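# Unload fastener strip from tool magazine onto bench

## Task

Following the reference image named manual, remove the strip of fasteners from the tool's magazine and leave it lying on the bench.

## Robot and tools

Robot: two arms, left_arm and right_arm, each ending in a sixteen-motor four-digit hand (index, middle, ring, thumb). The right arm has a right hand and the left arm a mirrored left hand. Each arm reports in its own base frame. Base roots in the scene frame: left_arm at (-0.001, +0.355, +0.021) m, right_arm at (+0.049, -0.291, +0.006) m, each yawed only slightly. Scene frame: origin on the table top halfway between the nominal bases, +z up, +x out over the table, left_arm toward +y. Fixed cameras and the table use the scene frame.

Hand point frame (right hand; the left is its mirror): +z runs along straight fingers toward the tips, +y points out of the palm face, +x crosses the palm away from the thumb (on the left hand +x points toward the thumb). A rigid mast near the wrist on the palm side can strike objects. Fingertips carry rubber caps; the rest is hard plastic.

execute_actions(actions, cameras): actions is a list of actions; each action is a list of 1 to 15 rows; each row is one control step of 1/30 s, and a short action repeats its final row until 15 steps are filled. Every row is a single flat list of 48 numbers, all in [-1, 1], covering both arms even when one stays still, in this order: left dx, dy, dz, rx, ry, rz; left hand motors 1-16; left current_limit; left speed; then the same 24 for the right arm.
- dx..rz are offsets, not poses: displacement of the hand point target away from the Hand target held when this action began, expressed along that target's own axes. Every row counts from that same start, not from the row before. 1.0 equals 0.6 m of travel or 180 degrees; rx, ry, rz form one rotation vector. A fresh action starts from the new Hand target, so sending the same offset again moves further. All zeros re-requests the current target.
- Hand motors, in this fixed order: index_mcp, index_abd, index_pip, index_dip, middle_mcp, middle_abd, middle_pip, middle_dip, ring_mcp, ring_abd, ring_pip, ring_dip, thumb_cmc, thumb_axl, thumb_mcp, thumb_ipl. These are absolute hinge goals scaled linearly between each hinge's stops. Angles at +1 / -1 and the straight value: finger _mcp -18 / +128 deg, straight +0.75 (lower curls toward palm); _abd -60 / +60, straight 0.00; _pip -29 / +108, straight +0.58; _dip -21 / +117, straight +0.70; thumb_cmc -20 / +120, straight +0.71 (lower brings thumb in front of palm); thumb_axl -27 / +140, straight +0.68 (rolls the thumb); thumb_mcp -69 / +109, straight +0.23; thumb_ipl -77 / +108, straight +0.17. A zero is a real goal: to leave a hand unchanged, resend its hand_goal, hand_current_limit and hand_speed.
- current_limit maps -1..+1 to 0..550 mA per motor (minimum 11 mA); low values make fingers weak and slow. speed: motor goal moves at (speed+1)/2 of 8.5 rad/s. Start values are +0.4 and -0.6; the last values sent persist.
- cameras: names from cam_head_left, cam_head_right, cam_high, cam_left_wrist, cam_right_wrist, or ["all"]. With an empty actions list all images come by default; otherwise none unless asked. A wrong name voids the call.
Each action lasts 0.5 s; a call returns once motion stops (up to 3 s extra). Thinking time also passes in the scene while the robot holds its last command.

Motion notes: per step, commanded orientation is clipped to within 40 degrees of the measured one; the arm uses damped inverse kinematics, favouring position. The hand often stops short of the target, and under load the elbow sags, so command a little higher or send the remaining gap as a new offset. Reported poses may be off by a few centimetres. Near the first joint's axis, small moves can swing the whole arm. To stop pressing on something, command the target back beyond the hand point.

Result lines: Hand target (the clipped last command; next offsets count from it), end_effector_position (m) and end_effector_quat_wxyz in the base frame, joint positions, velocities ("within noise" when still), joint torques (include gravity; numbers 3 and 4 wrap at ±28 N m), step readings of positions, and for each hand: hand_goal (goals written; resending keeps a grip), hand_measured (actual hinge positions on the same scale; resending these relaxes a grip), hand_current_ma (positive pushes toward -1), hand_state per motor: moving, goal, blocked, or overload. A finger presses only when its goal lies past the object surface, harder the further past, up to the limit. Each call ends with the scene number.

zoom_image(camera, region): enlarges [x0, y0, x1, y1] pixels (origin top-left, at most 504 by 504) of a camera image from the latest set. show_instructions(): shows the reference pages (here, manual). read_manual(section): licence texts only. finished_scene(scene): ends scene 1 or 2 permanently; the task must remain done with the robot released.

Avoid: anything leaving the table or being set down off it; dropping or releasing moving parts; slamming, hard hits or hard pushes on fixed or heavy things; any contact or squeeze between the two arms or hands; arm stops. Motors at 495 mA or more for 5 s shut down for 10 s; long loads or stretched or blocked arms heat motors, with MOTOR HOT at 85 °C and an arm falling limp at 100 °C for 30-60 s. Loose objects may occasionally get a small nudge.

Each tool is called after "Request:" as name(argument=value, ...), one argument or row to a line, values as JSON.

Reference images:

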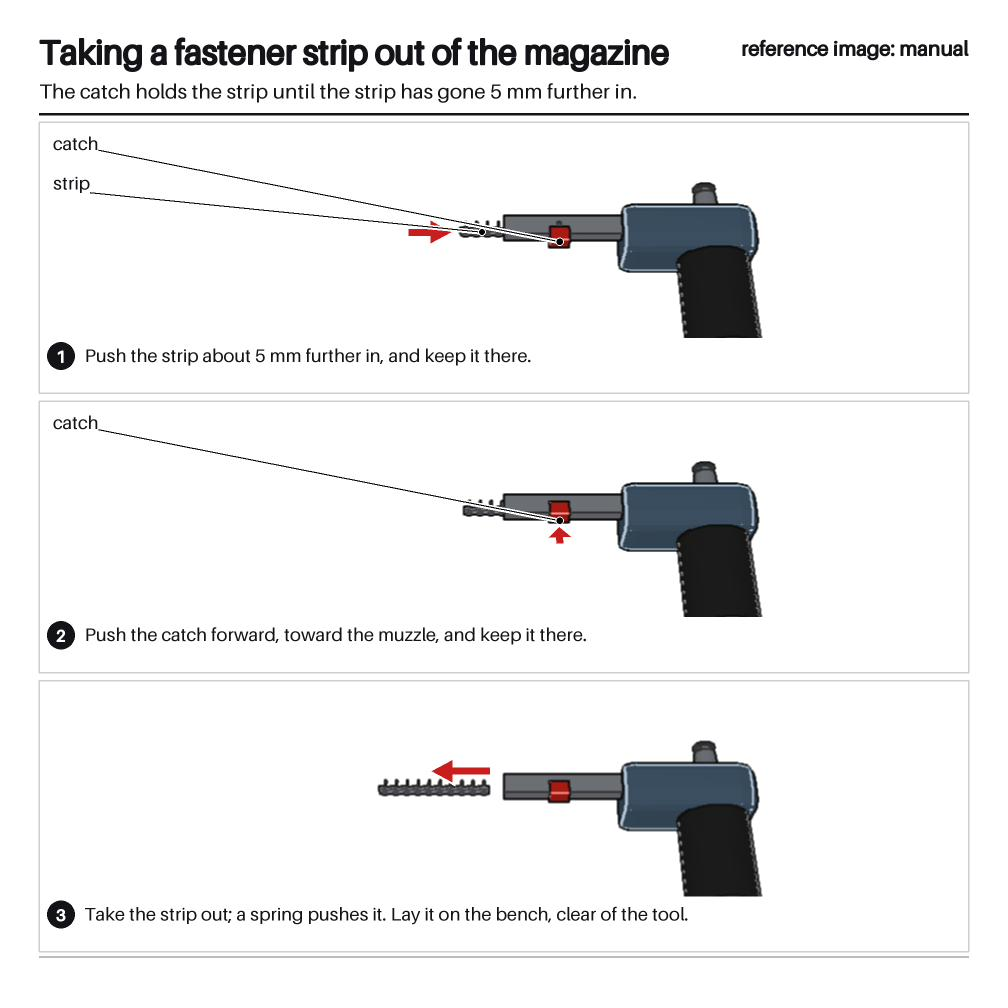

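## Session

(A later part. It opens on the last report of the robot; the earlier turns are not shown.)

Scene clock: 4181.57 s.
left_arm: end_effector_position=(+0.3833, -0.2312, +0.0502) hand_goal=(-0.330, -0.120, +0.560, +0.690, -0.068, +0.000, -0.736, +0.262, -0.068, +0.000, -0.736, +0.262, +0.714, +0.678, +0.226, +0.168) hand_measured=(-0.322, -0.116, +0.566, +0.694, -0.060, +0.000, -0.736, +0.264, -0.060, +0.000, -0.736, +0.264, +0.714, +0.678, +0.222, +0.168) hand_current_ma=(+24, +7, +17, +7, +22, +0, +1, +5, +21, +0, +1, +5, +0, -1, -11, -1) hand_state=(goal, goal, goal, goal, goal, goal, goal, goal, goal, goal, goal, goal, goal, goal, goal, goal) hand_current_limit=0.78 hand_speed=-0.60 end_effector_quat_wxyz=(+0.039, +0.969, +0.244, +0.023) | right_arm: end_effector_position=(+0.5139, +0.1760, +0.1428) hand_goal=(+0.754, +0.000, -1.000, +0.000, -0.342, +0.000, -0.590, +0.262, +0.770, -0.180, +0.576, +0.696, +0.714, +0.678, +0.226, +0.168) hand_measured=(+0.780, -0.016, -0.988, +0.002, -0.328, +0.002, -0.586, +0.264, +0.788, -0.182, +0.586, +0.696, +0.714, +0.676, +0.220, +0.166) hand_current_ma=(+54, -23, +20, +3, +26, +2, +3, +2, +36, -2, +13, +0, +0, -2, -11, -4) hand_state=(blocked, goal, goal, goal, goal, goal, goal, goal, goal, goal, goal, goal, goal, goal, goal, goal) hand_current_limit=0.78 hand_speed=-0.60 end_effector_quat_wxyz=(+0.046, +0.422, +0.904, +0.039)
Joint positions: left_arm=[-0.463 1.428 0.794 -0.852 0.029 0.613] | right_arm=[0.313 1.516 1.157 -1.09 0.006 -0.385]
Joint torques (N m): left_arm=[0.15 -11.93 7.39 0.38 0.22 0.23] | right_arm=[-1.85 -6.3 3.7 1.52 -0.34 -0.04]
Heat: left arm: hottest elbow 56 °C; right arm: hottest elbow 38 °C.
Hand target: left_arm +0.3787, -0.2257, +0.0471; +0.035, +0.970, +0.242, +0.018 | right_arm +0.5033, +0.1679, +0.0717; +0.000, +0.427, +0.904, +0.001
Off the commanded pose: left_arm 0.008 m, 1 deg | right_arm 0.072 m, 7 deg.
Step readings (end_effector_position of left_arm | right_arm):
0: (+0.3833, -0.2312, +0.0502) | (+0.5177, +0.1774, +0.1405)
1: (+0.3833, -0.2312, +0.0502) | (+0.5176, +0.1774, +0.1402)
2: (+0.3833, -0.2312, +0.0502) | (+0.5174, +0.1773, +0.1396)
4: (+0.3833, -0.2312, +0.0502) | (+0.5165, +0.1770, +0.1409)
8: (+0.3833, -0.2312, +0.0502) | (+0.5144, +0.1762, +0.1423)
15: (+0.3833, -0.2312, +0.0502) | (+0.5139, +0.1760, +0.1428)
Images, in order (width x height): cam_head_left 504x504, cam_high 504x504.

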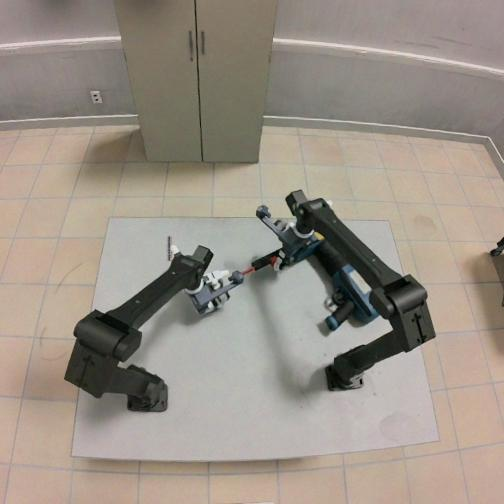

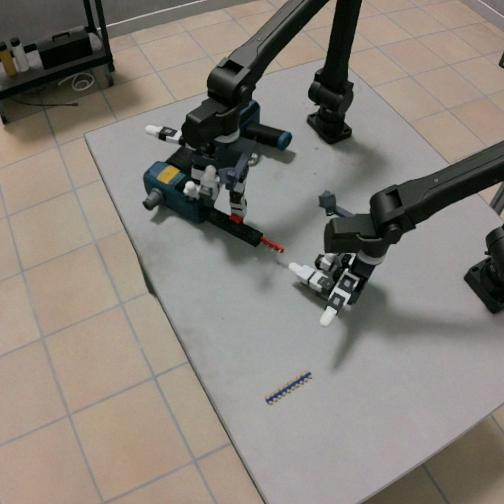

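Request:
execute_actions(
  actions=[
    [[0.0,0,0.0,0,0,0,-0.33,-0.12,0.56,0.69,-0.068,0,-0.737,0.261,-0.068,0,-0.737,0.261,0.714,0.678,0.226,0.168,0.78,-0.6,0.0,-0.012,0.06,0,0,0,0.754,0,-1.0,0.0,-0.342,0,-0.591,0.261,0.77,-0.18,0.576,0.696,0.714,0.678,0.226,0.168,0.78,-0.6]],
  ],
  cameras=["cam_high", "cam_head_left"],
)

Request:
zoom_image(
  camera="cam_high",
  region=[180, 160, 300, 280],
)

Scene clock: 4192.87 s.
left_arm: end_effector_position=(+0.3833, -0.2312, +0.0502) hand_goal=(-0.330, -0.120, +0.560, +0.690, -0.068, +0.000, -0.736, +0.262, -0.068, +0.000, -0.736, +0.262, +0.714, +0.678, +0.226, +0.168) hand_measured=(-0.322, -0.116, +0.566, +0.694, -0.060, +0.000, -0.736, +0.264, -0.060, +0.000, -0.736, +0.264, +0.714, +0.678, +0.222, +0.168) hand_current_ma=(+24, +7, +17, +7, +22, +0, +1, +5, +21, +0, +1, +5, +0, -1, -11, -1) hand_state=(goal, goal, goal, goal, goal, goal, goal, goal, goal, goal, goal, goal, goal, goal, goal, goal) hand_current_limit=0.78 hand_speed=-0.60 end_effector_quat_wxyz=(+0.039, +0.969, +0.244, +0.023) | right_arm: end_effector_position=(+0.5104, +0.1753, +0.1441) hand_goal=(+0.754, +0.000, -1.000, +0.000, -0.342, +0.000, -0.590, +0.262, +0.770, -0.180, +0.576, +0.696, +0.714, +0.678, +0.226, +0.168) hand_measured=(+0.790, -0.022, -0.984, +0.002, -0.328, +0.002, -0.586, +0.264, +0.806, -0.182, +0.596, +0.700, +0.714, +0.676, +0.220, +0.166) hand_current_ma=(+89, -36, +25, +3, +26, +2, +3, +2, +89, -1, +34, +4, +0, -2, -11, -4) hand_state=(blocked, blocked, goal, goal, goal, goal, goal, goal, blocked, goal, goal, goal, goal, goal, goal, goal) hand_current_limit=0.78 hand_speed=-0.60 end_effector_quat_wxyz=(+0.069, +0.418, +0.904, +0.059)
Joint positions: left_arm=[-0.463 1.428 0.794 -0.852 0.029 0.613] | right_arm=[0.313 1.478 1.097 -1.007 0.007 -0.392]
Joint torques (N m): left_arm=[0.09 -11.81 7.39 0.38 0.22 0.22] | right_arm=[-2.2 -2.08 2.22 1.91 -0.43 0]
Heat: left arm: hottest elbow 55 °C; right arm: hottest elbow 37 °C.
Hand target: left_arm +0.3787, -0.2257, +0.0471; +0.035, +0.970, +0.242, +0.018 | right_arm +0.4978, +0.1634, +0.0357; +0.000, +0.427, +0.904, +0.001
Off the commanded pose: left_arm 0.008 m, 1 deg | right_arm 0.110 m, 10 deg.
Step readings (end_effector_position of left_arm | right_arm):
0: (+0.3833, -0.2312, +0.0502) | (+0.5139, +0.1760, +0.1430)
1: (+0.3833, -0.2312, +0.0502) | (+0.5138, +0.1759, +0.1427)
2: (+0.3833, -0.2312, +0.0502) | (+0.5136, +0.1758, +0.1421)
4: (+0.3833, -0.2312, +0.0502) | (+0.5124, +0.1753, +0.1419)
8: (+0.3833, -0.2312, +0.0502) | (+0.5108, +0.1751, +0.1435)
15: (+0.3833, -0.2312, +0.0502) | (+0.5105, +0.1752, +0.1439)
Images, in order (width x height): cam_head_left 504x504, cam_high 504x504.

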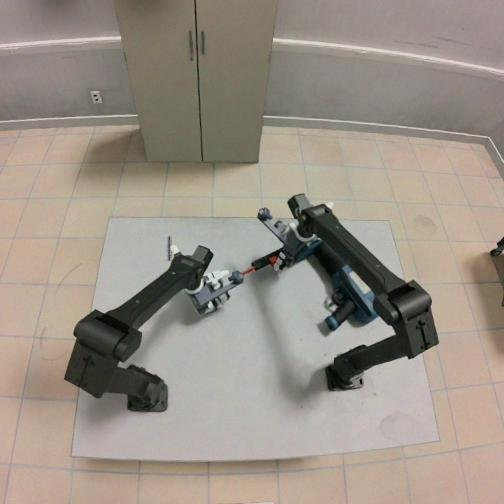

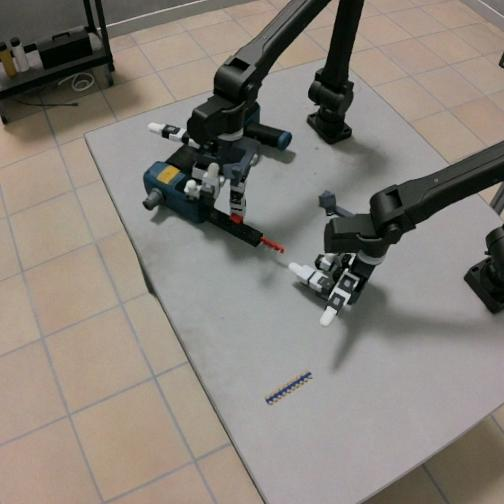

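Scaled by 4.200 from the camera's 504x504 image, which has a finer 720x720 frame.

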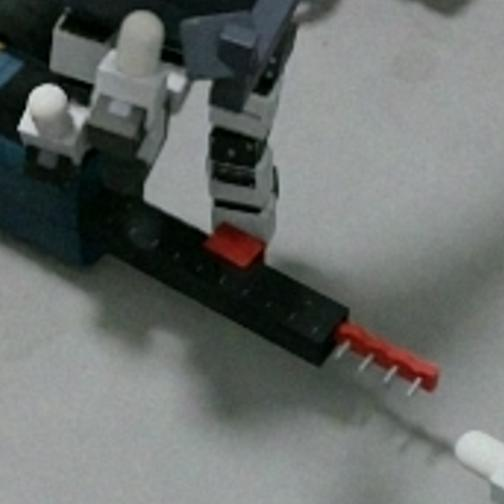

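Request:
execute_actions(
  actions=[
    [[-0.07,0.02,0.0,0,0,0,-0.345,0,0.56,0.69,-0.068,0,-0.737,0.261,-0.068,0,-0.737,0.261,0.714,0.678,0.226,0.168,0.78,-0.6,0.0,0,0,0,0,0,0.754,0,-1.0,0.0,-0.342,0,-0.591,0.261,0.77,-0.18,0.576,0.696,0.714,0.678,0.226,0.168,0.78,-0.6]],
  ],
  cameras=["cam_high"],
)

Request:
zoom_image(
  camera="cam_high",
  region=[230, 210, 310, 290],
)

Scene clock: 4208.37 s.
left_arm: end_effector_position=(+0.3507, -0.2588, +0.0493) hand_goal=(-0.344, +0.000, +0.560, +0.690, -0.068, +0.000, -0.736, +0.262, -0.068, +0.000, -0.736, +0.262, +0.714, +0.678, +0.226, +0.168) hand_measured=(-0.324, -0.004, +0.566, +0.694, -0.060, +0.000, -0.736, +0.264, -0.060, +0.000, -0.736, +0.264, +0.714, +0.678, +0.222, +0.168) hand_current_ma=(+69, -7, +17, +7, +22, +0, +1, +5, +21, +0, +1, +5, +0, -1, -11, -1) hand_state=(blocked, goal, goal, goal, goal, goal, goal, goal, goal, goal, goal, goal, goal, goal, goal, goal) hand_current_limit=0.78 hand_speed=-0.60 end_effector_quat_wxyz=(+0.039, +0.971, +0.235, +0.020) | right_arm: end_effector_position=(+0.5104, +0.1753, +0.1439) hand_goal=(+0.754, +0.000, -1.000, +0.000, -0.342, +0.000, -0.590, +0.262, +0.770, -0.180, +0.576, +0.696, +0.714, +0.678, +0.226, +0.168) hand_measured=(+0.790, -0.022, -0.984, +0.002, -0.328, +0.002, -0.586, +0.264, +0.806, -0.182, +0.596, +0.700, +0.714, +0.676, +0.220, +0.166) hand_current_ma=(+89, -36, +25, +3, +26, +2, +3, +2, +89, -1, +35, +4, +0, -2, -11, -4) hand_state=(blocked, blocked, goal, goal, goal, goal, goal, goal, blocked, goal, goal, goal, goal, goal, goal, goal) hand_current_limit=0.78 hand_speed=-0.60 end_effector_quat_wxyz=(+0.069, +0.418, +0.904, +0.059)
Joint positions: left_arm=[-0.573 1.395 0.759 -0.852 0.024 0.521] | right_arm=[0.313 1.478 1.096 -1.007 0.007 -0.392]
Joint torques (N m): left_arm=[-1.08 -11.28 7.57 0.51 -0.02 -0.03] | right_arm=[-1.96 -2.9 2.11 1.95 -0.42 0.03]
Heat: left arm: hottest elbow 55 °C; right arm: hottest elbow 36 °C.
Hand target: left_arm +0.3471, -0.2562, +0.0473; +0.035, +0.970, +0.242, +0.018 | right_arm +0.4977, +0.1634, +0.0356; -0.001, +0.427, +0.904, +0.001
Off the commanded pose: left_arm 0.005 m, 1 deg | right_arm 0.110 m, 10 deg.
Step readings (end_effector_position of left_arm | right_arm):
0: (+0.3833, -0.2312, +0.0502) | (+0.5104, +0.1753, +0.1439)
1: (+0.3831, -0.2313, +0.0500) | (+0.5104, +0.1753, +0.1439)
2: (+0.3824, -0.2313, +0.0499) | (+0.5104, +0.1753, +0.1439)
4: (+0.3766, -0.2342, +0.0493) | (+0.5104, +0.1753, +0.1439)
8: (+0.3569, -0.2502, +0.0486) | (+0.5104, +0.1753, +0.1439)
15: (+0.3497, -0.2597, +0.0494) | (+0.5104, +0.1753, +0.1439)
Images, in order (width x height): cam_high 504x504.

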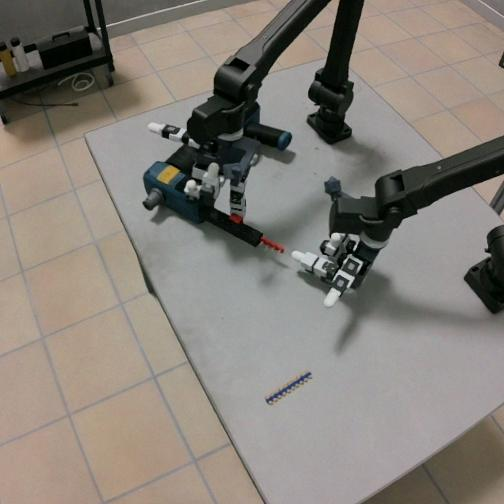

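Scaled by 6.300 from the camera's 504x504 image, which has a finer 720x720 frame.

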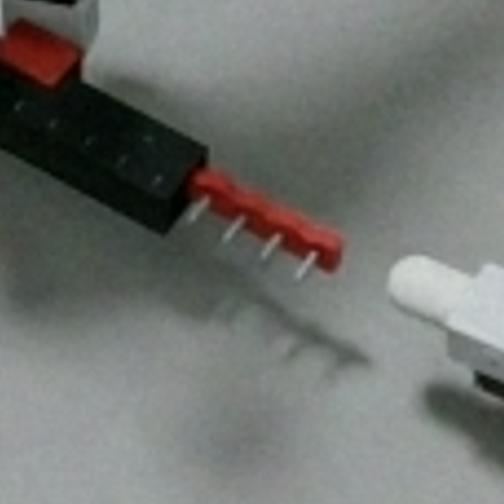

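Request:
execute_actions(
  actions=[
    [[0.004,0.024,-0.014,0,0,0,-0.345,0,0.56,0.69,-0.068,0,-0.737,0.261,-0.068,0,-0.737,0.261,0.714,0.678,0.226,0.168,0.78,-0.6,0.0,0,0,0,0,0,0.754,0,-1.0,0.0,-0.342,0,-0.591,0.261,0.77,-0.18,0.576,0.696,0.714,0.678,0.226,0.168,0.78,-0.6]],
  ],
  cameras=["cam_high"],
)

Request:
zoom_image(
  camera="cam_high",
  region=[230, 210, 310, 290],
)

Scene clock: 4219.27 s.
left_arm: end_effector_position=(+0.3457, -0.2571, +0.0470) hand_goal=(-0.344, +0.000, +0.560, +0.690, -0.068, +0.000, -0.736, +0.262, -0.068, +0.000, -0.736, +0.262, +0.714, +0.678, +0.226, +0.168) hand_measured=(-0.324, -0.004, +0.566, +0.694, -0.060, +0.000, -0.736, +0.264, -0.060, +0.000, -0.736, +0.264, +0.714, +0.678, +0.222, +0.168) hand_current_ma=(+69, -7, +17, +7, +22, +0, +1, +5, +21, +0, +1, +5, +0, -1, -11, -1) hand_state=(blocked, goal, goal, goal, goal, goal, goal, goal, goal, goal, goal, goal, goal, goal, goal, goal) hand_current_limit=0.78 hand_speed=-0.60 end_effector_quat_wxyz=(+0.030, +0.970, +0.240, +0.012) | right_arm: end_effector_position=(+0.5104, +0.1753, +0.1439) hand_goal=(+0.754, +0.000, -1.000, +0.000, -0.342, +0.000, -0.590, +0.262, +0.770, -0.180, +0.576, +0.696, +0.714, +0.678, +0.226, +0.168) hand_measured=(+0.790, -0.022, -0.984, +0.002, -0.328, +0.002, -0.586, +0.264, +0.806, -0.182, +0.596, +0.700, +0.714, +0.676, +0.220, +0.166) hand_current_ma=(+89, -36, +25, +3, +26, +2, +3, +2, +89, -1, +35, +4, +0, -2, -11, -4) hand_state=(blocked, blocked, goal, goal, goal, goal, goal, goal, blocked, goal, goal, goal, goal, goal, goal, goal) hand_current_limit=0.78 hand_speed=-0.60 end_effector_quat_wxyz=(+0.069, +0.418, +0.904, +0.059)
Joint positions: left_arm=[-0.579 1.395 0.759 -0.874 0.023 0.506] | right_arm=[0.313 1.478 1.096 -1.007 0.007 -0.392]
Joint torques (N m): left_arm=[-1.61 -10.05 11.17 0.17 0 -0.03] | right_arm=[-2.32 -2.37 2.07 2 -0.42 0]
Heat: left arm: hottest elbow 56 °C; right arm: hottest elbow 35 °C.
Hand target: left_arm +0.3555, -0.2671, +0.0568; +0.035, +0.970, +0.242, +0.018 | right_arm +0.4977, +0.1634, +0.0356; -0.001, +0.427, +0.904, +0.001
Off the commanded pose: left_arm 0.017 m, 1 deg | right_arm 0.110 m, 10 deg.
Step readings (end_effector_position of left_arm | right_arm):
0: (+0.3507, -0.2588, +0.0493) | (+0.5104, +0.1753, +0.1439)
1: (+0.3507, -0.2588, +0.0493) | (+0.5104, +0.1753, +0.1439)
2: (+0.3508, -0.2586, +0.0493) | (+0.5104, +0.1753, +0.1439)
4: (+0.3499, -0.2579, +0.0488) | (+0.5104, +0.1753, +0.1439)
8: (+0.3471, -0.2571, +0.0476) | (+0.5104, +0.1753, +0.1439)
15: (+0.3458, -0.2572, +0.0471) | (+0.5104, +0.1753, +0.1439)
Images, in order (width x height): cam_high 504x504.

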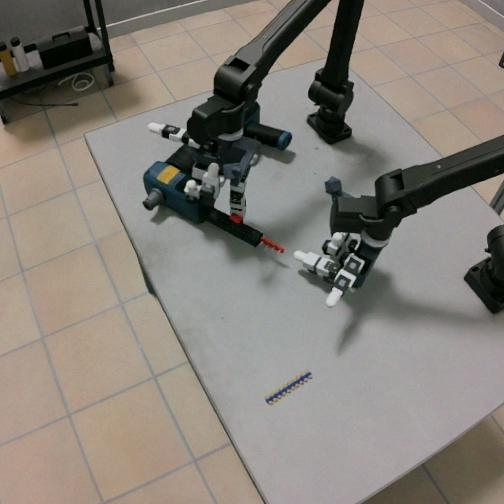

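Scaled by 6.300 from the camera's 504x504 image, which has a finer 720x720 frame.

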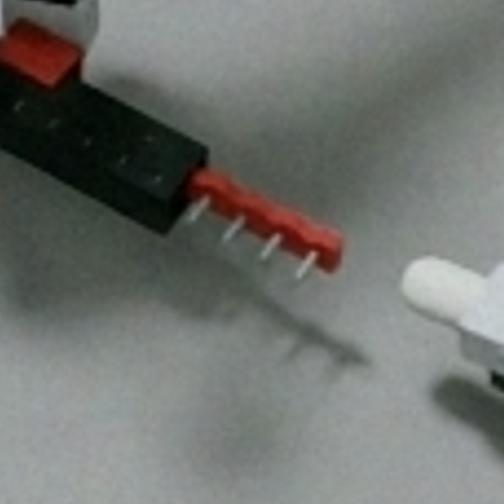

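Request:
execute_actions(
  actions=[
    [[0.010,0.036,-0.004,0,0,0,-0.345,0,0.56,0.69,-0.068,0,-0.737,0.261,-0.068,0,-0.737,0.261,0.714,0.678,0.226,0.168,0.78,-0.6,0.0,0,0,0,0,0,0.754,0,-1.0,0.0,-0.342,0,-0.591,0.261,0.77,-0.18,0.576,0.696,0.714,0.678,0.226,0.168,0.78,-0.6]],
  ],
  cameras=["cam_high"],
)

Request:
zoom_image(
  camera="cam_high",
  region=[230, 210, 310, 290],
)

Scene clock: 4237.97 s.
left_arm: end_effector_position=(+0.3584, -0.2714, +0.0513) hand_goal=(-0.344, +0.000, +0.560, +0.690, -0.068, +0.000, -0.736, +0.262, -0.068, +0.000, -0.736, +0.262, +0.714, +0.678, +0.226, +0.168) hand_measured=(-0.324, -0.004, +0.566, +0.694, -0.060, +0.000, -0.736, +0.264, -0.060, +0.000, -0.736, +0.264, +0.714, +0.678, +0.222, +0.168) hand_current_ma=(+69, -7, +17, +7, +22, +0, +1, +5, +21, +0, +1, +5, +0, -1, -11, -1) hand_state=(blocked, goal, goal, goal, goal, goal, goal, goal, goal, goal, goal, goal, goal, goal, goal, goal) hand_current_limit=0.78 hand_speed=-0.60 end_effector_quat_wxyz=(+0.030, +0.970, +0.239, +0.012) | right_arm: end_effector_position=(+0.5104, +0.1753, +0.1439) hand_goal=(+0.754, +0.000, -1.000, +0.000, -0.342, +0.000, -0.590, +0.262, +0.770, -0.180, +0.576, +0.696, +0.714, +0.678, +0.226, +0.168) hand_measured=(+0.790, -0.022, -0.984, +0.002, -0.328, +0.002, -0.586, +0.264, +0.806, -0.182, +0.596, +0.700, +0.714, +0.676, +0.220, +0.166) hand_current_ma=(+89, -36, +25, +3, +26, +2, +3, +2, +89, -1, +35, +4, +0, -2, -11, -4) hand_state=(blocked, blocked, goal, goal, goal, goal, goal, goal, blocked, goal, goal, goal, goal, goal, goal, goal) hand_current_limit=0.78 hand_speed=-0.60 end_effector_quat_wxyz=(+0.069, +0.418, +0.904, +0.059)
Joint positions: left_arm=[-0.593 1.434 0.813 -0.888 0.022 0.493] | right_arm=[0.313 1.478 1.096 -1.007 0.007 -0.392]
Joint torques (N m): left_arm=[-1.85 -10.23 11.9 0.09 -0.02 -0.03] | right_arm=[-1.79 -2.32 2.21 1.92 -0.41 0]
Heat: left arm: hottest elbow 60 °C; right arm: hottest elbow 34 °C.
Hand target: left_arm +0.3707, -0.2831, +0.0609; +0.035, +0.970, +0.242, +0.018 | right_arm +0.4977, +0.1634, +0.0356; -0.001, +0.427, +0.904, +0.001
Off the commanded pose: left_arm 0.020 m, 1 deg | right_arm 0.110 m, 10 deg.
Step readings (end_effector_position of left_arm | right_arm):
0: (+0.3457, -0.2570, +0.0470) | (+0.5104, +0.1753, +0.1439)
1: (+0.3457, -0.2570, +0.0470) | (+0.5104, +0.1753, +0.1439)
2: (+0.3457, -0.2573, +0.0470) | (+0.5104, +0.1753, +0.1439)
4: (+0.3467, -0.2593, +0.0471) | (+0.5104, +0.1753, +0.1439)
8: (+0.3544, -0.2675, +0.0492) | (+0.5104, +0.1753, +0.1439)
15: (+0.3589, -0.2718, +0.0524) | (+0.5104, +0.1753, +0.1439)
Images, in order (width x height): cam_high 504x504.

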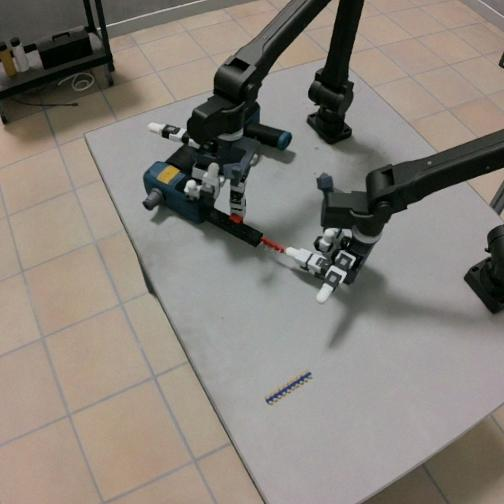

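Scaled by 6.300 from the camera's 504x504 image, which has a finer 720x720 frame.

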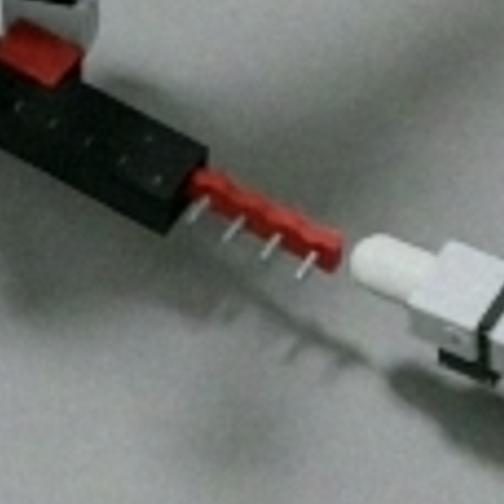

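Request:
execute_actions(
  actions=[
    [[0.002,0.016,0.000,0,0,0,-0.345,0.03,0.56,0.69,-0.068,0,-0.737,0.261,-0.068,0,-0.737,0.261,0.714,0.678,0.226,0.168,0.78,-0.6,0.0,0,0,0,0,0,0.754,0,-1.0,0.0,-0.342,0,-0.591,0.261,0.77,-0.18,0.576,0.696,0.714,0.678,0.226,0.168,0.78,-0.6]],
  ],
  cameras=["cam_high"],
)

Request:
zoom_image(
  camera="cam_high",
  region=[230, 210, 310, 290],
)

Scene clock: 4252.47 s.
left_arm: end_effector_position=(+0.3624, -0.2766, +0.0502) hand_goal=(-0.344, +0.030, +0.560, +0.690, -0.068, +0.000, -0.736, +0.262, -0.068, +0.000, -0.736, +0.262, +0.714, +0.678, +0.226, +0.168) hand_measured=(-0.324, +0.026, +0.566, +0.692, -0.060, +0.000, -0.736, +0.264, -0.060, +0.000, -0.736, +0.264, +0.714, +0.678, +0.222, +0.168) hand_current_ma=(+68, -6, +15, +7, +22, +0, +1, +5, +21, +0, +1, +5, +0, -1, -11, -1) hand_state=(blocked, goal, goal, goal, goal, goal, goal, goal, goal, goal, goal, goal, goal, goal, goal, goal) hand_current_limit=0.78 hand_speed=-0.60 end_effector_quat_wxyz=(+0.027, +0.970, +0.240, +0.011) | right_arm: end_effector_position=(+0.5104, +0.1753, +0.1439) hand_goal=(+0.754, +0.000, -1.000, +0.000, -0.342, +0.000, -0.590, +0.262, +0.770, -0.180, +0.576, +0.696, +0.714, +0.678, +0.226, +0.168) hand_measured=(+0.790, -0.022, -0.984, +0.002, -0.328, +0.002, -0.586, +0.264, +0.806, -0.182, +0.596, +0.700, +0.714, +0.676, +0.220, +0.166) hand_current_ma=(+89, -36, +25, +3, +26, +2, +3, +2, +89, -1, +35, +4, +0, -2, -11, -4) hand_state=(blocked, blocked, goal, goal, goal, goal, goal, goal, blocked, goal, goal, goal, goal, goal, goal, goal) hand_current_limit=0.78 hand_speed=-0.60 end_effector_quat_wxyz=(+0.069, +0.418, +0.904, +0.059)
Joint positions: left_arm=[-0.601 1.454 0.833 -0.894 0.02 0.484] | right_arm=[0.313 1.478 1.096 -1.007 0.007 -0.392]
Joint torques (N m): left_arm=[-1.85 -10.29 12.3 0.13 0.06 -0.02] | right_arm=[-1.9 -2.32 2.06 1.94 -0.42 -0.01]
Heat: left arm: hottest elbow 60 °C; right arm: hottest elbow 34 °C.
Hand target: left_arm +0.3762, -0.2911, +0.0617; +0.035, +0.970, +0.242, +0.018 | right_arm +0.4977, +0.1634, +0.0356; -0.001, +0.427, +0.904, +0.001
Off the commanded pose: left_arm 0.023 m, 1 deg | right_arm 0.110 m, 10 deg.
Step readings (end_effector_position of left_arm | right_arm):
0: (+0.3584, -0.2714, +0.0513) | (+0.5104, +0.1753, +0.1439)
1: (+0.3584, -0.2713, +0.0512) | (+0.5104, +0.1753, +0.1439)
2: (+0.3585, -0.2716, +0.0513) | (+0.5104, +0.1753, +0.1439)
4: (+0.3589, -0.2730, +0.0508) | (+0.5104, +0.1753, +0.1439)
8: (+0.3622, -0.2768, +0.0509) | (+0.5104, +0.1753, +0.1439)
15: (+0.3624, -0.2766, +0.0502) | (+0.5104, +0.1753, +0.1439)
Images, in order (width x height): cam_high 504x504.

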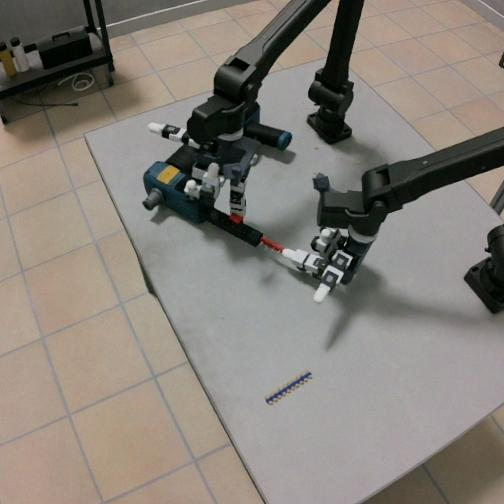

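Scaled by 6.300 from the camera's 504x504 image, which has a finer 720x720 frame.

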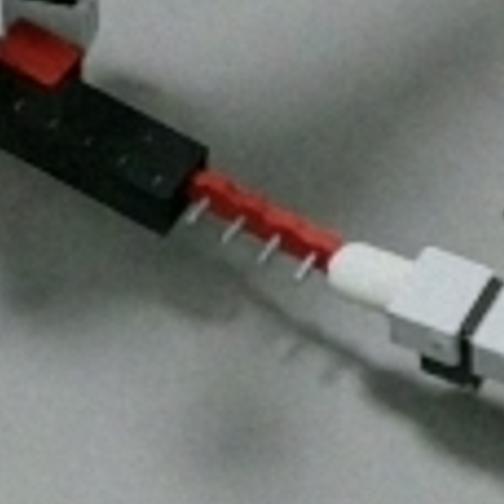

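Request:
execute_actions(
  actions=[
    [[-0.002,0.012,0.000,0,0,0,-0.35,-0.01,0.56,0.69,-0.068,0,-0.737,0.261,-0.068,0,-0.737,0.261,0.714,0.678,0.226,0.168,0.78,-0.6,0.0,0,0,0,0,0,0.754,0,-1.0,0.0,-0.342,0,-0.591,0.261,0.77,-0.18,0.576,0.696,0.714,0.678,0.226,0.168,0.78,-0.6]],
  ],
  cameras=["cam_high"],
)

Request:
zoom_image(
  camera="cam_high",
  region=[230, 210, 310, 290],
)

Scene clock: 4261.87 s.
left_arm: end_effector_position=(+0.3629, -0.2770, +0.0473) hand_goal=(-0.350, -0.010, +0.560, +0.690, -0.068, +0.000, -0.736, +0.262, -0.068, +0.000, -0.736, +0.262, +0.714, +0.678, +0.226, +0.168) hand_measured=(-0.336, +0.000, +0.562, +0.690, -0.060, +0.000, -0.736, +0.264, -0.060, +0.000, -0.736, +0.264, +0.714, +0.678, +0.222, +0.168) hand_current_ma=(+44, +24, +4, +2, +22, +0, +1, +5, +21, +0, +1, +5, +0, -1, -11, -1) hand_state=(goal, goal, goal, goal, goal, goal, goal, goal, goal, goal, goal, goal, goal, goal, goal, goal) hand_current_limit=0.78 hand_speed=-0.60 end_effector_quat_wxyz=(+0.021, +0.968, +0.248, +0.007) | right_arm: end_effector_position=(+0.5104, +0.1753, +0.1439) hand_goal=(+0.754, +0.000, -1.000, +0.000, -0.342, +0.000, -0.590, +0.262, +0.770, -0.180, +0.576, +0.696, +0.714, +0.678, +0.226, +0.168) hand_measured=(+0.790, -0.022, -0.984, +0.002, -0.328, +0.002, -0.586, +0.264, +0.806, -0.182, +0.596, +0.700, +0.714, +0.676, +0.220, +0.166) hand_current_ma=(+89, -36, +25, +3, +26, +2, +3, +2, +89, -1, +35, +4, +0, -2, -11, -4) hand_state=(blocked, blocked, goal, goal, goal, goal, goal, goal, blocked, goal, goal, goal, goal, goal, goal, goal) hand_current_limit=0.78 hand_speed=-0.60 end_effector_quat_wxyz=(+0.069, +0.418, +0.904, +0.059)
Joint positions: left_arm=[-0.606 1.466 0.841 -0.904 0.017 0.462] | right_arm=[0.313 1.478 1.096 -1.007 0.007 -0.392]
Joint torques (N m): left_arm=[-2.2 -10.46 12.79 0.38 0.17 0.05] | right_arm=[-2.32 -2.08 2.11 1.87 -0.42 -0.02]
Heat: left arm: hottest elbow 61 °C; right arm: hottest elbow 34 °C.
Hand target: left_arm +0.3786, -0.2980, +0.0623; +0.035, +0.970, +0.242, +0.018 | right_arm +0.4977, +0.1634, +0.0356; -0.001, +0.427, +0.904, +0.001
Off the commanded pose: left_arm 0.030 m, 2 deg | right_arm 0.110 m, 10 deg.
Step readings (end_effector_position of left_arm | right_arm):
0: (+0.3624, -0.2766, +0.0502) | (+0.5104, +0.1753, +0.1439)
1: (+0.3624, -0.2766, +0.0500) | (+0.5104, +0.1753, +0.1439)
2: (+0.3626, -0.2767, +0.0501) | (+0.5104, +0.1753, +0.1439)
4: (+0.3631, -0.2768, +0.0498) | (+0.5104, +0.1753, +0.1439)
8: (+0.3631, -0.2769, +0.0478) | (+0.5104, +0.1753, +0.1439)
15: (+0.3630, -0.2771, +0.0474) | (+0.5104, +0.1753, +0.1439)
Images, in order (width x height): cam_high 504x504.

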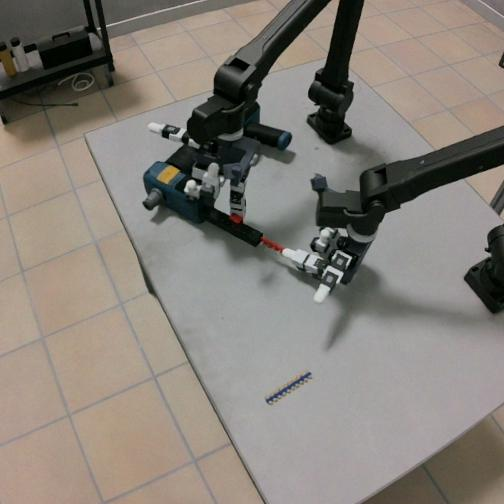

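Scaled by 6.300 from the camera's 504x504 image, which has a finer 720x720 frame.

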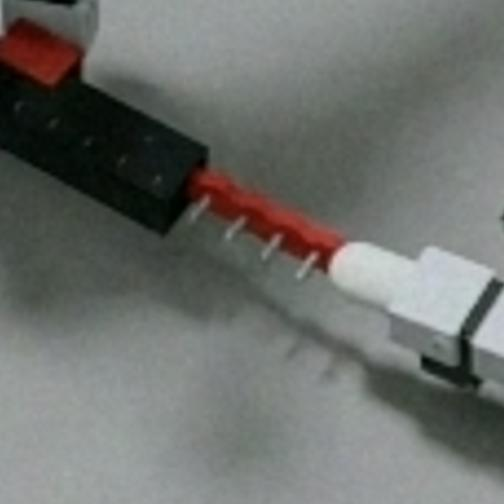

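Request:
execute_actions(
  actions=[
    [[0.0,0.035,-0.010,-0.01,0,0,-0.355,-0.01,0.56,0.69,-0.068,0,-0.737,0.261,-0.068,0,-0.737,0.261,0.714,0.678,0.226,0.168,0.78,-0.6,0.0,0,0,0,0,0,0.754,0,-1.0,0.0,-0.342,0,-0.591,0.261,0.77,-0.18,0.576,0.696,0.714,0.678,0.226,0.168,0.78,-0.6]],
  ],
  cameras=["cam_high"],
)

Request:
zoom_image(
  camera="cam_high",
  region=[230, 210, 310, 290],
)

Scene clock: 4269.23 s.
left_arm: end_effector_position=(+0.3640, -0.2778, +0.0443) hand_goal=(-0.354, -0.010, +0.560, +0.690, -0.068, +0.000, -0.736, +0.262, -0.068, +0.000, -0.736, +0.262, +0.714, +0.678, +0.226, +0.168) hand_measured=(-0.354, -0.002, +0.556, +0.686, -0.060, +0.000, -0.736, +0.264, -0.060, +0.000, -0.736, +0.264, +0.714, +0.678, +0.222, +0.168) hand_current_ma=(+1, +17, -9, -9, +22, +0, +1, +5, +21, +0, +1, +5, +0, -1, -11, -1) hand_state=(goal, goal, goal, goal, goal, goal, goal, goal, goal, goal, goal, goal, goal, goal, goal, goal) hand_current_limit=0.78 hand_speed=-0.60 end_effector_quat_wxyz=(+0.017, +0.965, +0.263, +0.002) | right_arm: end_effector_position=(+0.5104, +0.1753, +0.1439) hand_goal=(+0.754, +0.000, -1.000, +0.000, -0.342, +0.000, -0.590, +0.262, +0.770, -0.180, +0.576, +0.696, +0.714, +0.678, +0.226, +0.168) hand_measured=(+0.790, -0.022, -0.984, +0.002, -0.328, +0.002, -0.586, +0.264, +0.806, -0.182, +0.596, +0.700, +0.714, +0.676, +0.220, +0.166) hand_current_ma=(+89, -36, +25, +3, +26, +2, +3, +2, +89, -1, +35, +4, +0, -2, -11, -4) hand_state=(blocked, blocked, goal, goal, goal, goal, goal, goal, blocked, goal, goal, goal, goal, goal, goal, goal) hand_current_limit=0.78 hand_speed=-0.60 end_effector_quat_wxyz=(+0.069, +0.418, +0.904, +0.059)
Joint positions: left_arm=[-0.613 1.48 0.85 -0.913 0.018 0.426] | right_arm=[0.313 1.478 1.096 -1.007 0.007 -0.392]
Joint torques (N m): left_arm=[-3.55 -10.75 14.64 1.1 0.64 0.21] | right_arm=[-2.02 -2.2 2.11 2 -0.42 0]
Heat: left arm: hottest elbow 61 °C; right arm: hottest elbow 34 °C.
Hand target: left_arm +0.3881, -0.3162, +0.0698; +0.050, +0.969, +0.241, +0.022 | right_arm +0.4977, +0.1634, +0.0356; -0.001, +0.427, +0.904, +0.001
Off the commanded pose: left_arm 0.052 m, 5 deg | right_arm 0.110 m, 10 deg.
Step readings (end_effector_position of left_arm | right_arm):
0: (+0.3630, -0.2769, +0.0473) | (+0.5104, +0.1753, +0.1439)
1: (+0.3630, -0.2769, +0.0472) | (+0.5104, +0.1753, +0.1439)
2: (+0.3633, -0.2774, +0.0475) | (+0.5104, +0.1753, +0.1439)
4: (+0.3639, -0.2776, +0.0472) | (+0.5104, +0.1753, +0.1439)
8: (+0.3640, -0.2777, +0.0450) | (+0.5104, +0.1753, +0.1439)
15: (+0.3642, -0.2777, +0.0443) | (+0.5104, +0.1753, +0.1439)
Images, in order (width x height): cam_high 504x504.

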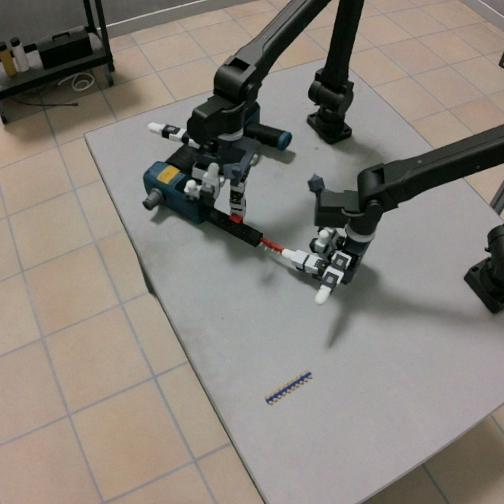

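Scaled by 6.300 from the camera's 504x504 image, which has a finer 720x720 frame.

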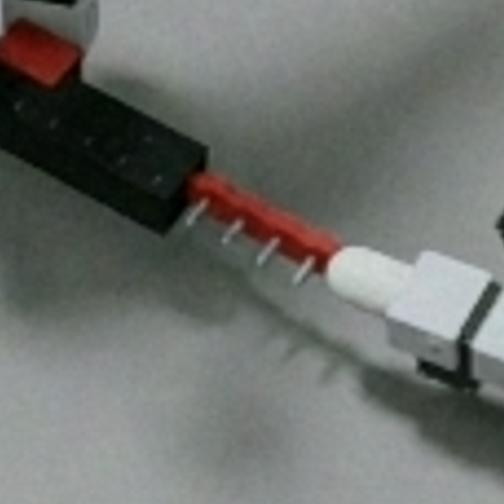

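Request:
execute_actions(
  actions=[
    [[0.0,0.035,-0.012,-0.005,0,0,-0.375,-0.01,0.56,0.69,-0.068,0,-0.737,0.261,-0.068,0,-0.737,0.261,0.714,0.678,0.226,0.168,0.78,-0.6,0.0,0,0,0,0,0,0.754,0,-1.0,0.0,-0.342,0,-0.591,0.261,0.77,-0.18,0.576,0.696,0.714,0.678,0.226,0.168,0.78,-0.6]],
  ],
  cameras=["cam_high"],
)

Request:
zoom_image(
  camera="cam_high",
  region=[230, 210, 310, 290],
)

Scene clock: 4284.17 s.
left_arm: end_effector_position=(+0.3632, -0.2795, +0.0431) hand_goal=(-0.374, -0.010, +0.560, +0.690, -0.068, +0.000, -0.736, +0.262, -0.068, +0.000, -0.736, +0.262, +0.714, +0.678, +0.226, +0.168) hand_measured=(-0.372, -0.002, +0.556, +0.686, -0.060, +0.000, -0.736, +0.264, -0.060, +0.000, -0.736, +0.264, +0.714, +0.678, +0.222, +0.168) hand_current_ma=(+4, +16, -10, -12, +22, +0, +1, +5, +21, +0, +1, +5, +0, -1, -11, -1) hand_state=(goal, goal, goal, goal, goal, goal, goal, goal, goal, goal, goal, goal, goal, goal, goal, goal) hand_current_limit=0.78 hand_speed=-0.60 end_effector_quat_wxyz=(+0.006, +0.961, +0.275, -0.007) | right_arm: end_effector_position=(+0.5104, +0.1753, +0.1439) hand_goal=(+0.754, +0.000, -1.000, +0.000, -0.342, +0.000, -0.590, +0.262, +0.770, -0.180, +0.576, +0.696, +0.714, +0.678, +0.226, +0.168) hand_measured=(+0.790, -0.022, -0.984, +0.002, -0.328, +0.002, -0.586, +0.264, +0.806, -0.182, +0.596, +0.700, +0.714, +0.676, +0.220, +0.166) hand_current_ma=(+89, -36, +25, +3, +26, +2, +3, +2, +89, -1, +35, +4, +0, -2, -11, -4) hand_state=(blocked, blocked, goal, goal, goal, goal, goal, goal, blocked, goal, goal, goal, goal, goal, goal, goal) hand_current_limit=0.78 hand_speed=-0.60 end_effector_quat_wxyz=(+0.069, +0.418, +0.904, +0.059)
Joint positions: left_arm=[-0.623 1.494 0.87 -0.946 0.018 0.391] | right_arm=[0.313 1.478 1.096 -1.007 0.007 -0.392]
Joint torques (N m): left_arm=[-4.13 -10.87 16.51 1.76 0.79 0.36] | right_arm=[-2.08 -2.32 2.19 2.03 -0.39 -0.01]
Heat: left arm: hottest elbow 64 °C; right arm: hottest elbow 34 °C.
Hand target: left_arm +0.3974, -0.3340, +0.0793; +0.058, +0.969, +0.241, +0.023 | right_arm +0.4977, +0.1634, +0.0356; -0.001, +0.427, +0.904, +0.001
Off the commanded pose: left_arm 0.074 m, 8 deg | right_arm 0.110 m, 10 deg.
Step readings (end_effector_position of left_arm | right_arm):
0: (+0.3641, -0.2778, +0.0443) | (+0.5104, +0.1753, +0.1439)
1: (+0.3640, -0.2778, +0.0441) | (+0.5104, +0.1753, +0.1439)
2: (+0.3641, -0.2782, +0.0443) | (+0.5104, +0.1753, +0.1439)
4: (+0.3640, -0.2787, +0.0442) | (+0.5104, +0.1753, +0.1439)
8: (+0.3636, -0.2791, +0.0430) | (+0.5104, +0.1753, +0.1439)
15: (+0.3632, -0.2794, +0.0430) | (+0.5104, +0.1753, +0.1439)
Images, in order (width x height): cam_high 504x504.

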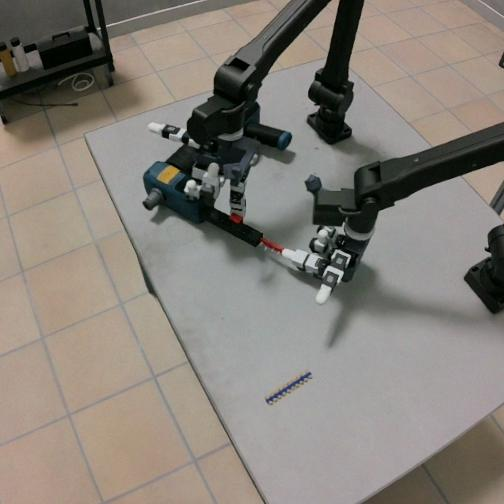

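Scaled by 6.300 from the camera's 504x504 image, which has a finer 720x720 frame.

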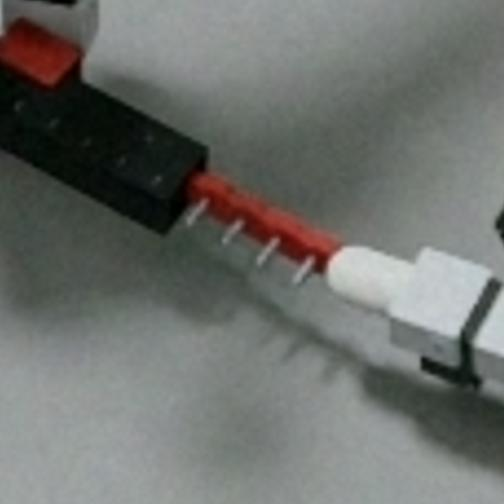

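Request:
execute_actions(
  actions=[
    [[0.0,0.035,-0.010,-0.005,0,0,-0.385,-0.01,0.56,0.69,-0.068,0,-0.737,0.261,-0.068,0,-0.737,0.261,0.714,0.678,0.226,0.168,0.78,-0.6,0.0,0,0,0,0,0,0.754,0,-1.0,0.0,-0.342,0,-0.591,0.261,0.77,-0.18,0.576,0.696,0.714,0.678,0.226,0.168,0.78,-0.6]],
  ],
  cameras=["cam_high"],
)

Request:
zoom_image(
  camera="cam_high",
  region=[230, 210, 310, 290],
)

Scene clock: 4297.67 s.
left_arm: end_effector_position=(+0.3626, -0.2809, +0.0426) hand_goal=(-0.384, -0.010, +0.560, +0.690, -0.068, +0.000, -0.736, +0.262, -0.068, +0.000, -0.736, +0.262, +0.714, +0.678, +0.226, +0.168) hand_measured=(-0.384, -0.004, +0.554, +0.682, -0.060, +0.000, -0.736, +0.264, -0.060, +0.000, -0.736, +0.264, +0.714, +0.678, +0.222, +0.168) hand_current_ma=(+1, +12, -16, -19, +22, +0, +1, +5, +21, +0, +1, +5, +0, -1, -11, -1) hand_state=(goal, goal, goal, goal, goal, goal, goal, goal, goal, goal, goal, goal, goal, goal, goal, goal) hand_current_limit=0.78 hand_speed=-0.60 end_effector_quat_wxyz=(-0.004, +0.958, +0.287, -0.015) | right_arm: end_effector_position=(+0.5104, +0.1753, +0.1439) hand_goal=(+0.754, +0.000, -1.000, +0.000, -0.342, +0.000, -0.590, +0.262, +0.770, -0.180, +0.576, +0.696, +0.714, +0.678, +0.226, +0.168) hand_measured=(+0.790, -0.022, -0.984, +0.002, -0.328, +0.002, -0.586, +0.264, +0.806, -0.182, +0.596, +0.700, +0.714, +0.676, +0.220, +0.166) hand_current_ma=(+89, -36, +25, +3, +26, +2, +3, +2, +89, -1, +35, +4, +0, -2, -11, -4) hand_state=(blocked, blocked, goal, goal, goal, goal, goal, goal, blocked, goal, goal, goal, goal, goal, goal, goal) hand_current_limit=0.78 hand_speed=-0.60 end_effector_quat_wxyz=(+0.069, +0.418, +0.904, +0.059)
Joint positions: left_arm=[-0.633 1.506 0.89 -0.978 0.018 0.357] | right_arm=[0.313 1.478 1.096 -1.007 0.007 -0.392]
Joint torques (N m): left_arm=[-4.66 -11.11 18.26 2.45 0.93 0.51] | right_arm=[-2.43 -2.55 2.06 1.89 -0.4 0.02]
Heat: left arm: hottest elbow 70 °C; right arm: hottest elbow 33 °C.
Hand target: left_arm +0.4067, -0.3517, +0.0877; +0.065, +0.968, +0.241, +0.025 | right_arm +0.4977, +0.1634, +0.0356; -0.001, +0.427, +0.904, +0.001
Off the commanded pose: left_arm 0.095 m, 11 deg | right_arm 0.110 m, 10 deg.
Step readings (end_effector_position of left_arm | right_arm):
0: (+0.3633, -0.2795, +0.0431) | (+0.5104, +0.1753, +0.1439)
1: (+0.3634, -0.2795, +0.0431) | (+0.5104, +0.1753, +0.1439)
2: (+0.3635, -0.2796, +0.0432) | (+0.5104, +0.1753, +0.1439)
4: (+0.3634, -0.2801, +0.0434) | (+0.5104, +0.1753, +0.1439)
8: (+0.3629, -0.2806, +0.0424) | (+0.5104, +0.1753, +0.1439)
15: (+0.3626, -0.2809, +0.0425) | (+0.5104, +0.1753, +0.1439)
Images, in order (width x height): cam_high 504x504.

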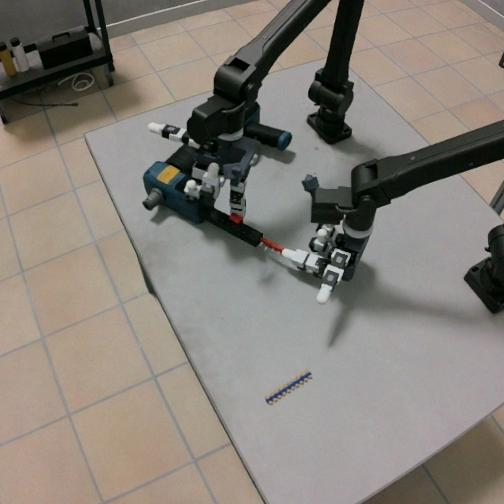

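Scaled by 6.300 from the camera's 504x504 image, which has a finer 720x720 frame.

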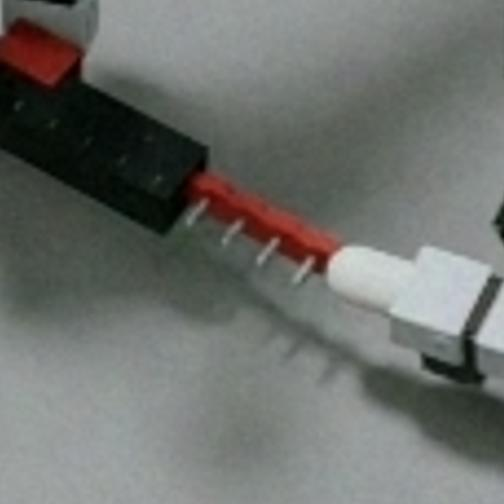

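Request:
execute_actions(
  actions=[
    [[0.0,0.0,0,0,0,0,-0.385,-0.01,0.56,0.69,-0.068,0,-0.737,0.261,-0.068,0,-0.737,0.261,0.714,0.678,0.226,0.168,0.78,-0.6,0.0,0,0,0,0,0,0.754,0,-1.0,0.0,-0.342,0,-0.591,0.261,0.88,-0.18,0.60,0.70,0.714,0.678,0.226,0.168,0.78,-0.6]],
  ],
  cameras=["cam_high"],
)

Request:
zoom_image(
  camera="cam_high",
  region=[230, 210, 310, 290],
)

Scene clock: 4309.37 s.
left_arm: end_effector_position=(+0.3626, -0.2808, +0.0426) hand_goal=(-0.384, -0.010, +0.560, +0.690, -0.068, +0.000, -0.736, +0.262, -0.068, +0.000, -0.736, +0.262, +0.714, +0.678, +0.226, +0.168) hand_measured=(-0.384, -0.004, +0.554, +0.682, -0.060, +0.000, -0.736, +0.264, -0.060, +0.000, -0.736, +0.264, +0.714, +0.678, +0.222, +0.168) hand_current_ma=(+1, +11, -16, -19, +22, +0, +1, +5, +21, +0, +1, +5, +0, -1, -11, -1) hand_state=(goal, goal, goal, goal, goal, goal, goal, goal, goal, goal, goal, goal, goal, goal, goal, goal) hand_current_limit=0.78 hand_speed=-0.60 end_effector_quat_wxyz=(-0.004, +0.958, +0.287, -0.015) | right_arm: end_effector_position=(+0.5118, +0.1759, +0.1448) hand_goal=(+0.754, +0.000, -1.000, +0.000, -0.342, +0.000, -0.590, +0.262, +0.880, -0.180, +0.600, +0.700, +0.714, +0.678, +0.226, +0.168) hand_measured=(+0.804, -0.022, -0.984, +0.002, -0.328, +0.002, -0.586, +0.264, +0.876, -0.182, +0.600, +0.700, +0.714, +0.676, +0.220, +0.166) hand_current_ma=(+140, -36, +25, +3, +26, +2, +3, +2, -4, -1, +1, +0, +0, -2, -11, -4) hand_state=(blocked, blocked, goal, goal, goal, goal, goal, goal, goal, goal, goal, goal, goal, goal, goal, goal) hand_current_limit=0.78 hand_speed=-0.60 end_effector_quat_wxyz=(+0.072, +0.418, +0.903, +0.062)
Joint positions: left_arm=[-0.633 1.506 0.89 -0.978 0.018 0.356] | right_arm=[0.313 1.478 1.096 -0.999 0.006 -0.392]
Joint torques (N m): left_arm=[-4.72 -11.22 18.29 2.4 0.92 0.52] | right_arm=[-1.9 -2.49 2.22 1.69 -0.41 0.02]
Heat: left arm: hottest elbow 71 °C; right arm: hottest elbow 33 °C.
Hand target: left_arm +0.4068, -0.3517, +0.0877; +0.065, +0.968, +0.241, +0.025 | right_arm +0.4979, +0.1634, +0.0357; +0.000, +0.427, +0.904, +0.001
Off the commanded pose: left_arm 0.095 m, 11 deg | right_arm 0.111 m, 11 deg.
Step readings (end_effector_position of left_arm | right_arm):
0: (+0.3626, -0.2809, +0.0426) | (+0.5104, +0.1753, +0.1439)
1: (+0.3626, -0.2809, +0.0426) | (+0.5104, +0.1753, +0.1439)
2: (+0.3626, -0.2809, +0.0426) | (+0.5107, +0.1754, +0.1442)
4: (+0.3626, -0.2809, +0.0426) | (+0.5115, +0.1758, +0.1447)
8: (+0.3626, -0.2809, +0.0426) | (+0.5117, +0.1759, +0.1447)
15: (+0.3626, -0.2809, +0.0426) | (+0.5118, +0.1759, +0.1448)
Images, in order (width x height): cam_high 504x504.

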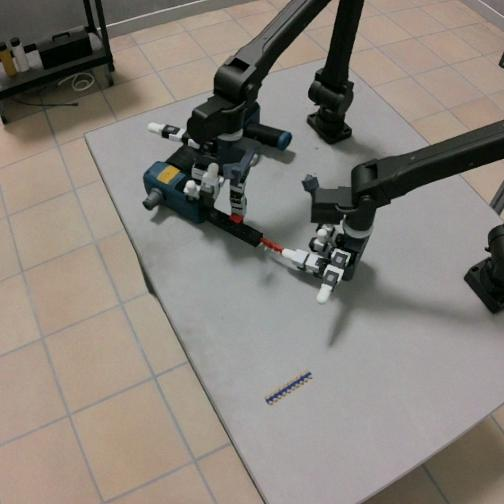

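Scaled by 6.300 from the camera's 504x504 image, which has a finer 720x720 frame.

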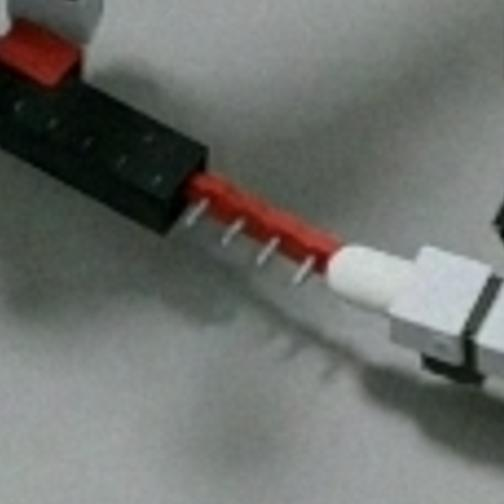

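Request:
execute_actions(
  actions=[
    [[0.0,0.035,-0.008,-0.003,0,0,-0.39,-0.01,0.56,0.69,-0.068,0,-0.737,0.261,-0.068,0,-0.737,0.261,0.714,0.678,0.226,0.168,0.78,-0.6,0.0,0,0,0,0,0,0.754,0,-1.0,0.0,-0.342,0,-0.591,0.261,0.88,-0.18,0.60,0.70,0.714,0.678,0.226,0.168,0.78,-0.6]],
  ],
  cameras=["cam_high"],
)

Request:
zoom_image(
  camera="cam_high",
  region=[230, 210, 310, 290],
)

Scene clock: 4316.67 s.
left_arm: end_effector_position=(+0.3748, -0.2923, +0.0486) hand_goal=(-0.390, -0.010, +0.560, +0.690, -0.068, +0.000, -0.736, +0.262, -0.068, +0.000, -0.736, +0.262, +0.714, +0.678, +0.226, +0.168) hand_measured=(-0.362, +0.022, +0.568, +0.690, -0.060, +0.000, -0.736, +0.264, -0.060, +0.000, -0.736, +0.264, +0.714, +0.678, +0.222, +0.168) hand_current_ma=(+94, +89, +24, +1, +22, +0, +1, +5, +21, +0, +1, +5, +0, -1, -11, -1) hand_state=(blocked, blocked, goal, goal, goal, goal, goal, goal, goal, goal, goal, goal, goal, goal, goal, goal) hand_current_limit=0.78 hand_speed=-0.60 end_effector_quat_wxyz=(-0.003, +0.954, +0.298, -0.013) | right_arm: end_effector_position=(+0.5173, +0.1705, +0.1454) hand_goal=(+0.754, +0.000, -1.000, +0.000, -0.342, +0.000, -0.590, +0.262, +0.880, -0.180, +0.600, +0.700, +0.714, +0.678, +0.226, +0.168) hand_measured=(+0.804, -0.018, -0.984, +0.002, -0.328, +0.002, -0.586, +0.264, +0.876, -0.182, +0.600, +0.700, +0.714, +0.676, +0.220, +0.166) hand_current_ma=(+140, -26, +25, +3, +26, +2, +3, +2, -4, -1, +1, +0, +0, -2, -11, -4) hand_state=(blocked, goal, goal, goal, goal, goal, goal, goal, goal, goal, goal, goal, goal, goal, goal, goal) hand_current_limit=0.78 hand_speed=-0.60 end_effector_quat_wxyz=(+0.080, +0.423, +0.901, +0.063)
Joint positions: left_arm=[-0.644 1.534 0.94 -0.996 0.017 0.321] | right_arm=[0.303 1.48 1.095 -0.982 0.015 -0.392]
Joint torques (N m): left_arm=[-5.3 -11.87 18.59 2.55 0.98 0.66] | right_arm=[-1.38 -2.43 2.4 0.83 -0.73 0.01]
Heat: left arm: hottest elbow 72 °C; right arm: hottest elbow 33 °C.
Hand target: left_arm +0.4160, -0.3696, +0.0954; +0.070, +0.968, +0.241, +0.026 | right_arm +0.4978, +0.1632, +0.0356; -0.001, +0.427, +0.904, +0.001
Off the commanded pose: left_arm 0.099 m, 12 deg | right_arm 0.112 m, 12 deg.
Step readings (end_effector_position of left_arm | right_arm):
0: (+0.3626, -0.2808, +0.0426) | (+0.5118, +0.1759, +0.1448)
1: (+0.3627, -0.2811, +0.0427) | (+0.5118, +0.1759, +0.1448)
2: (+0.3628, -0.2813, +0.0429) | (+0.5118, +0.1759, +0.1448)
4: (+0.3635, -0.2827, +0.0435) | (+0.5119, +0.1758, +0.1448)
8: (+0.3693, -0.2888, +0.0467) | (+0.5147, +0.1732, +0.1453)
15: (+0.3747, -0.2921, +0.0490) | (+0.5172, +0.1707, +0.1454)
Images, in order (width x height): cam_high 504x504.

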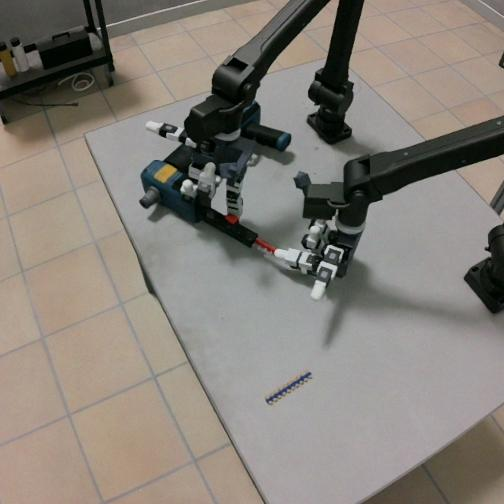

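Scaled by 6.300 from the camera's 504x504 image, which has a finer 720x720 frame.

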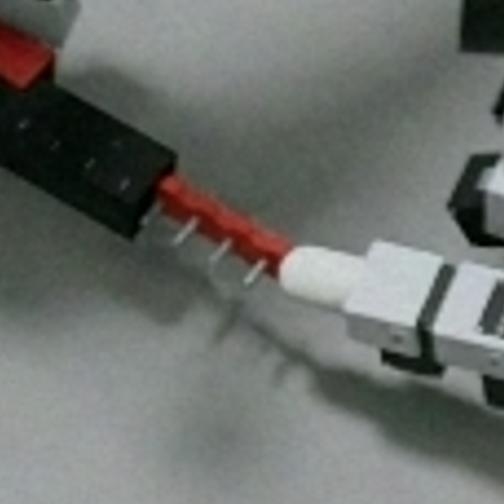

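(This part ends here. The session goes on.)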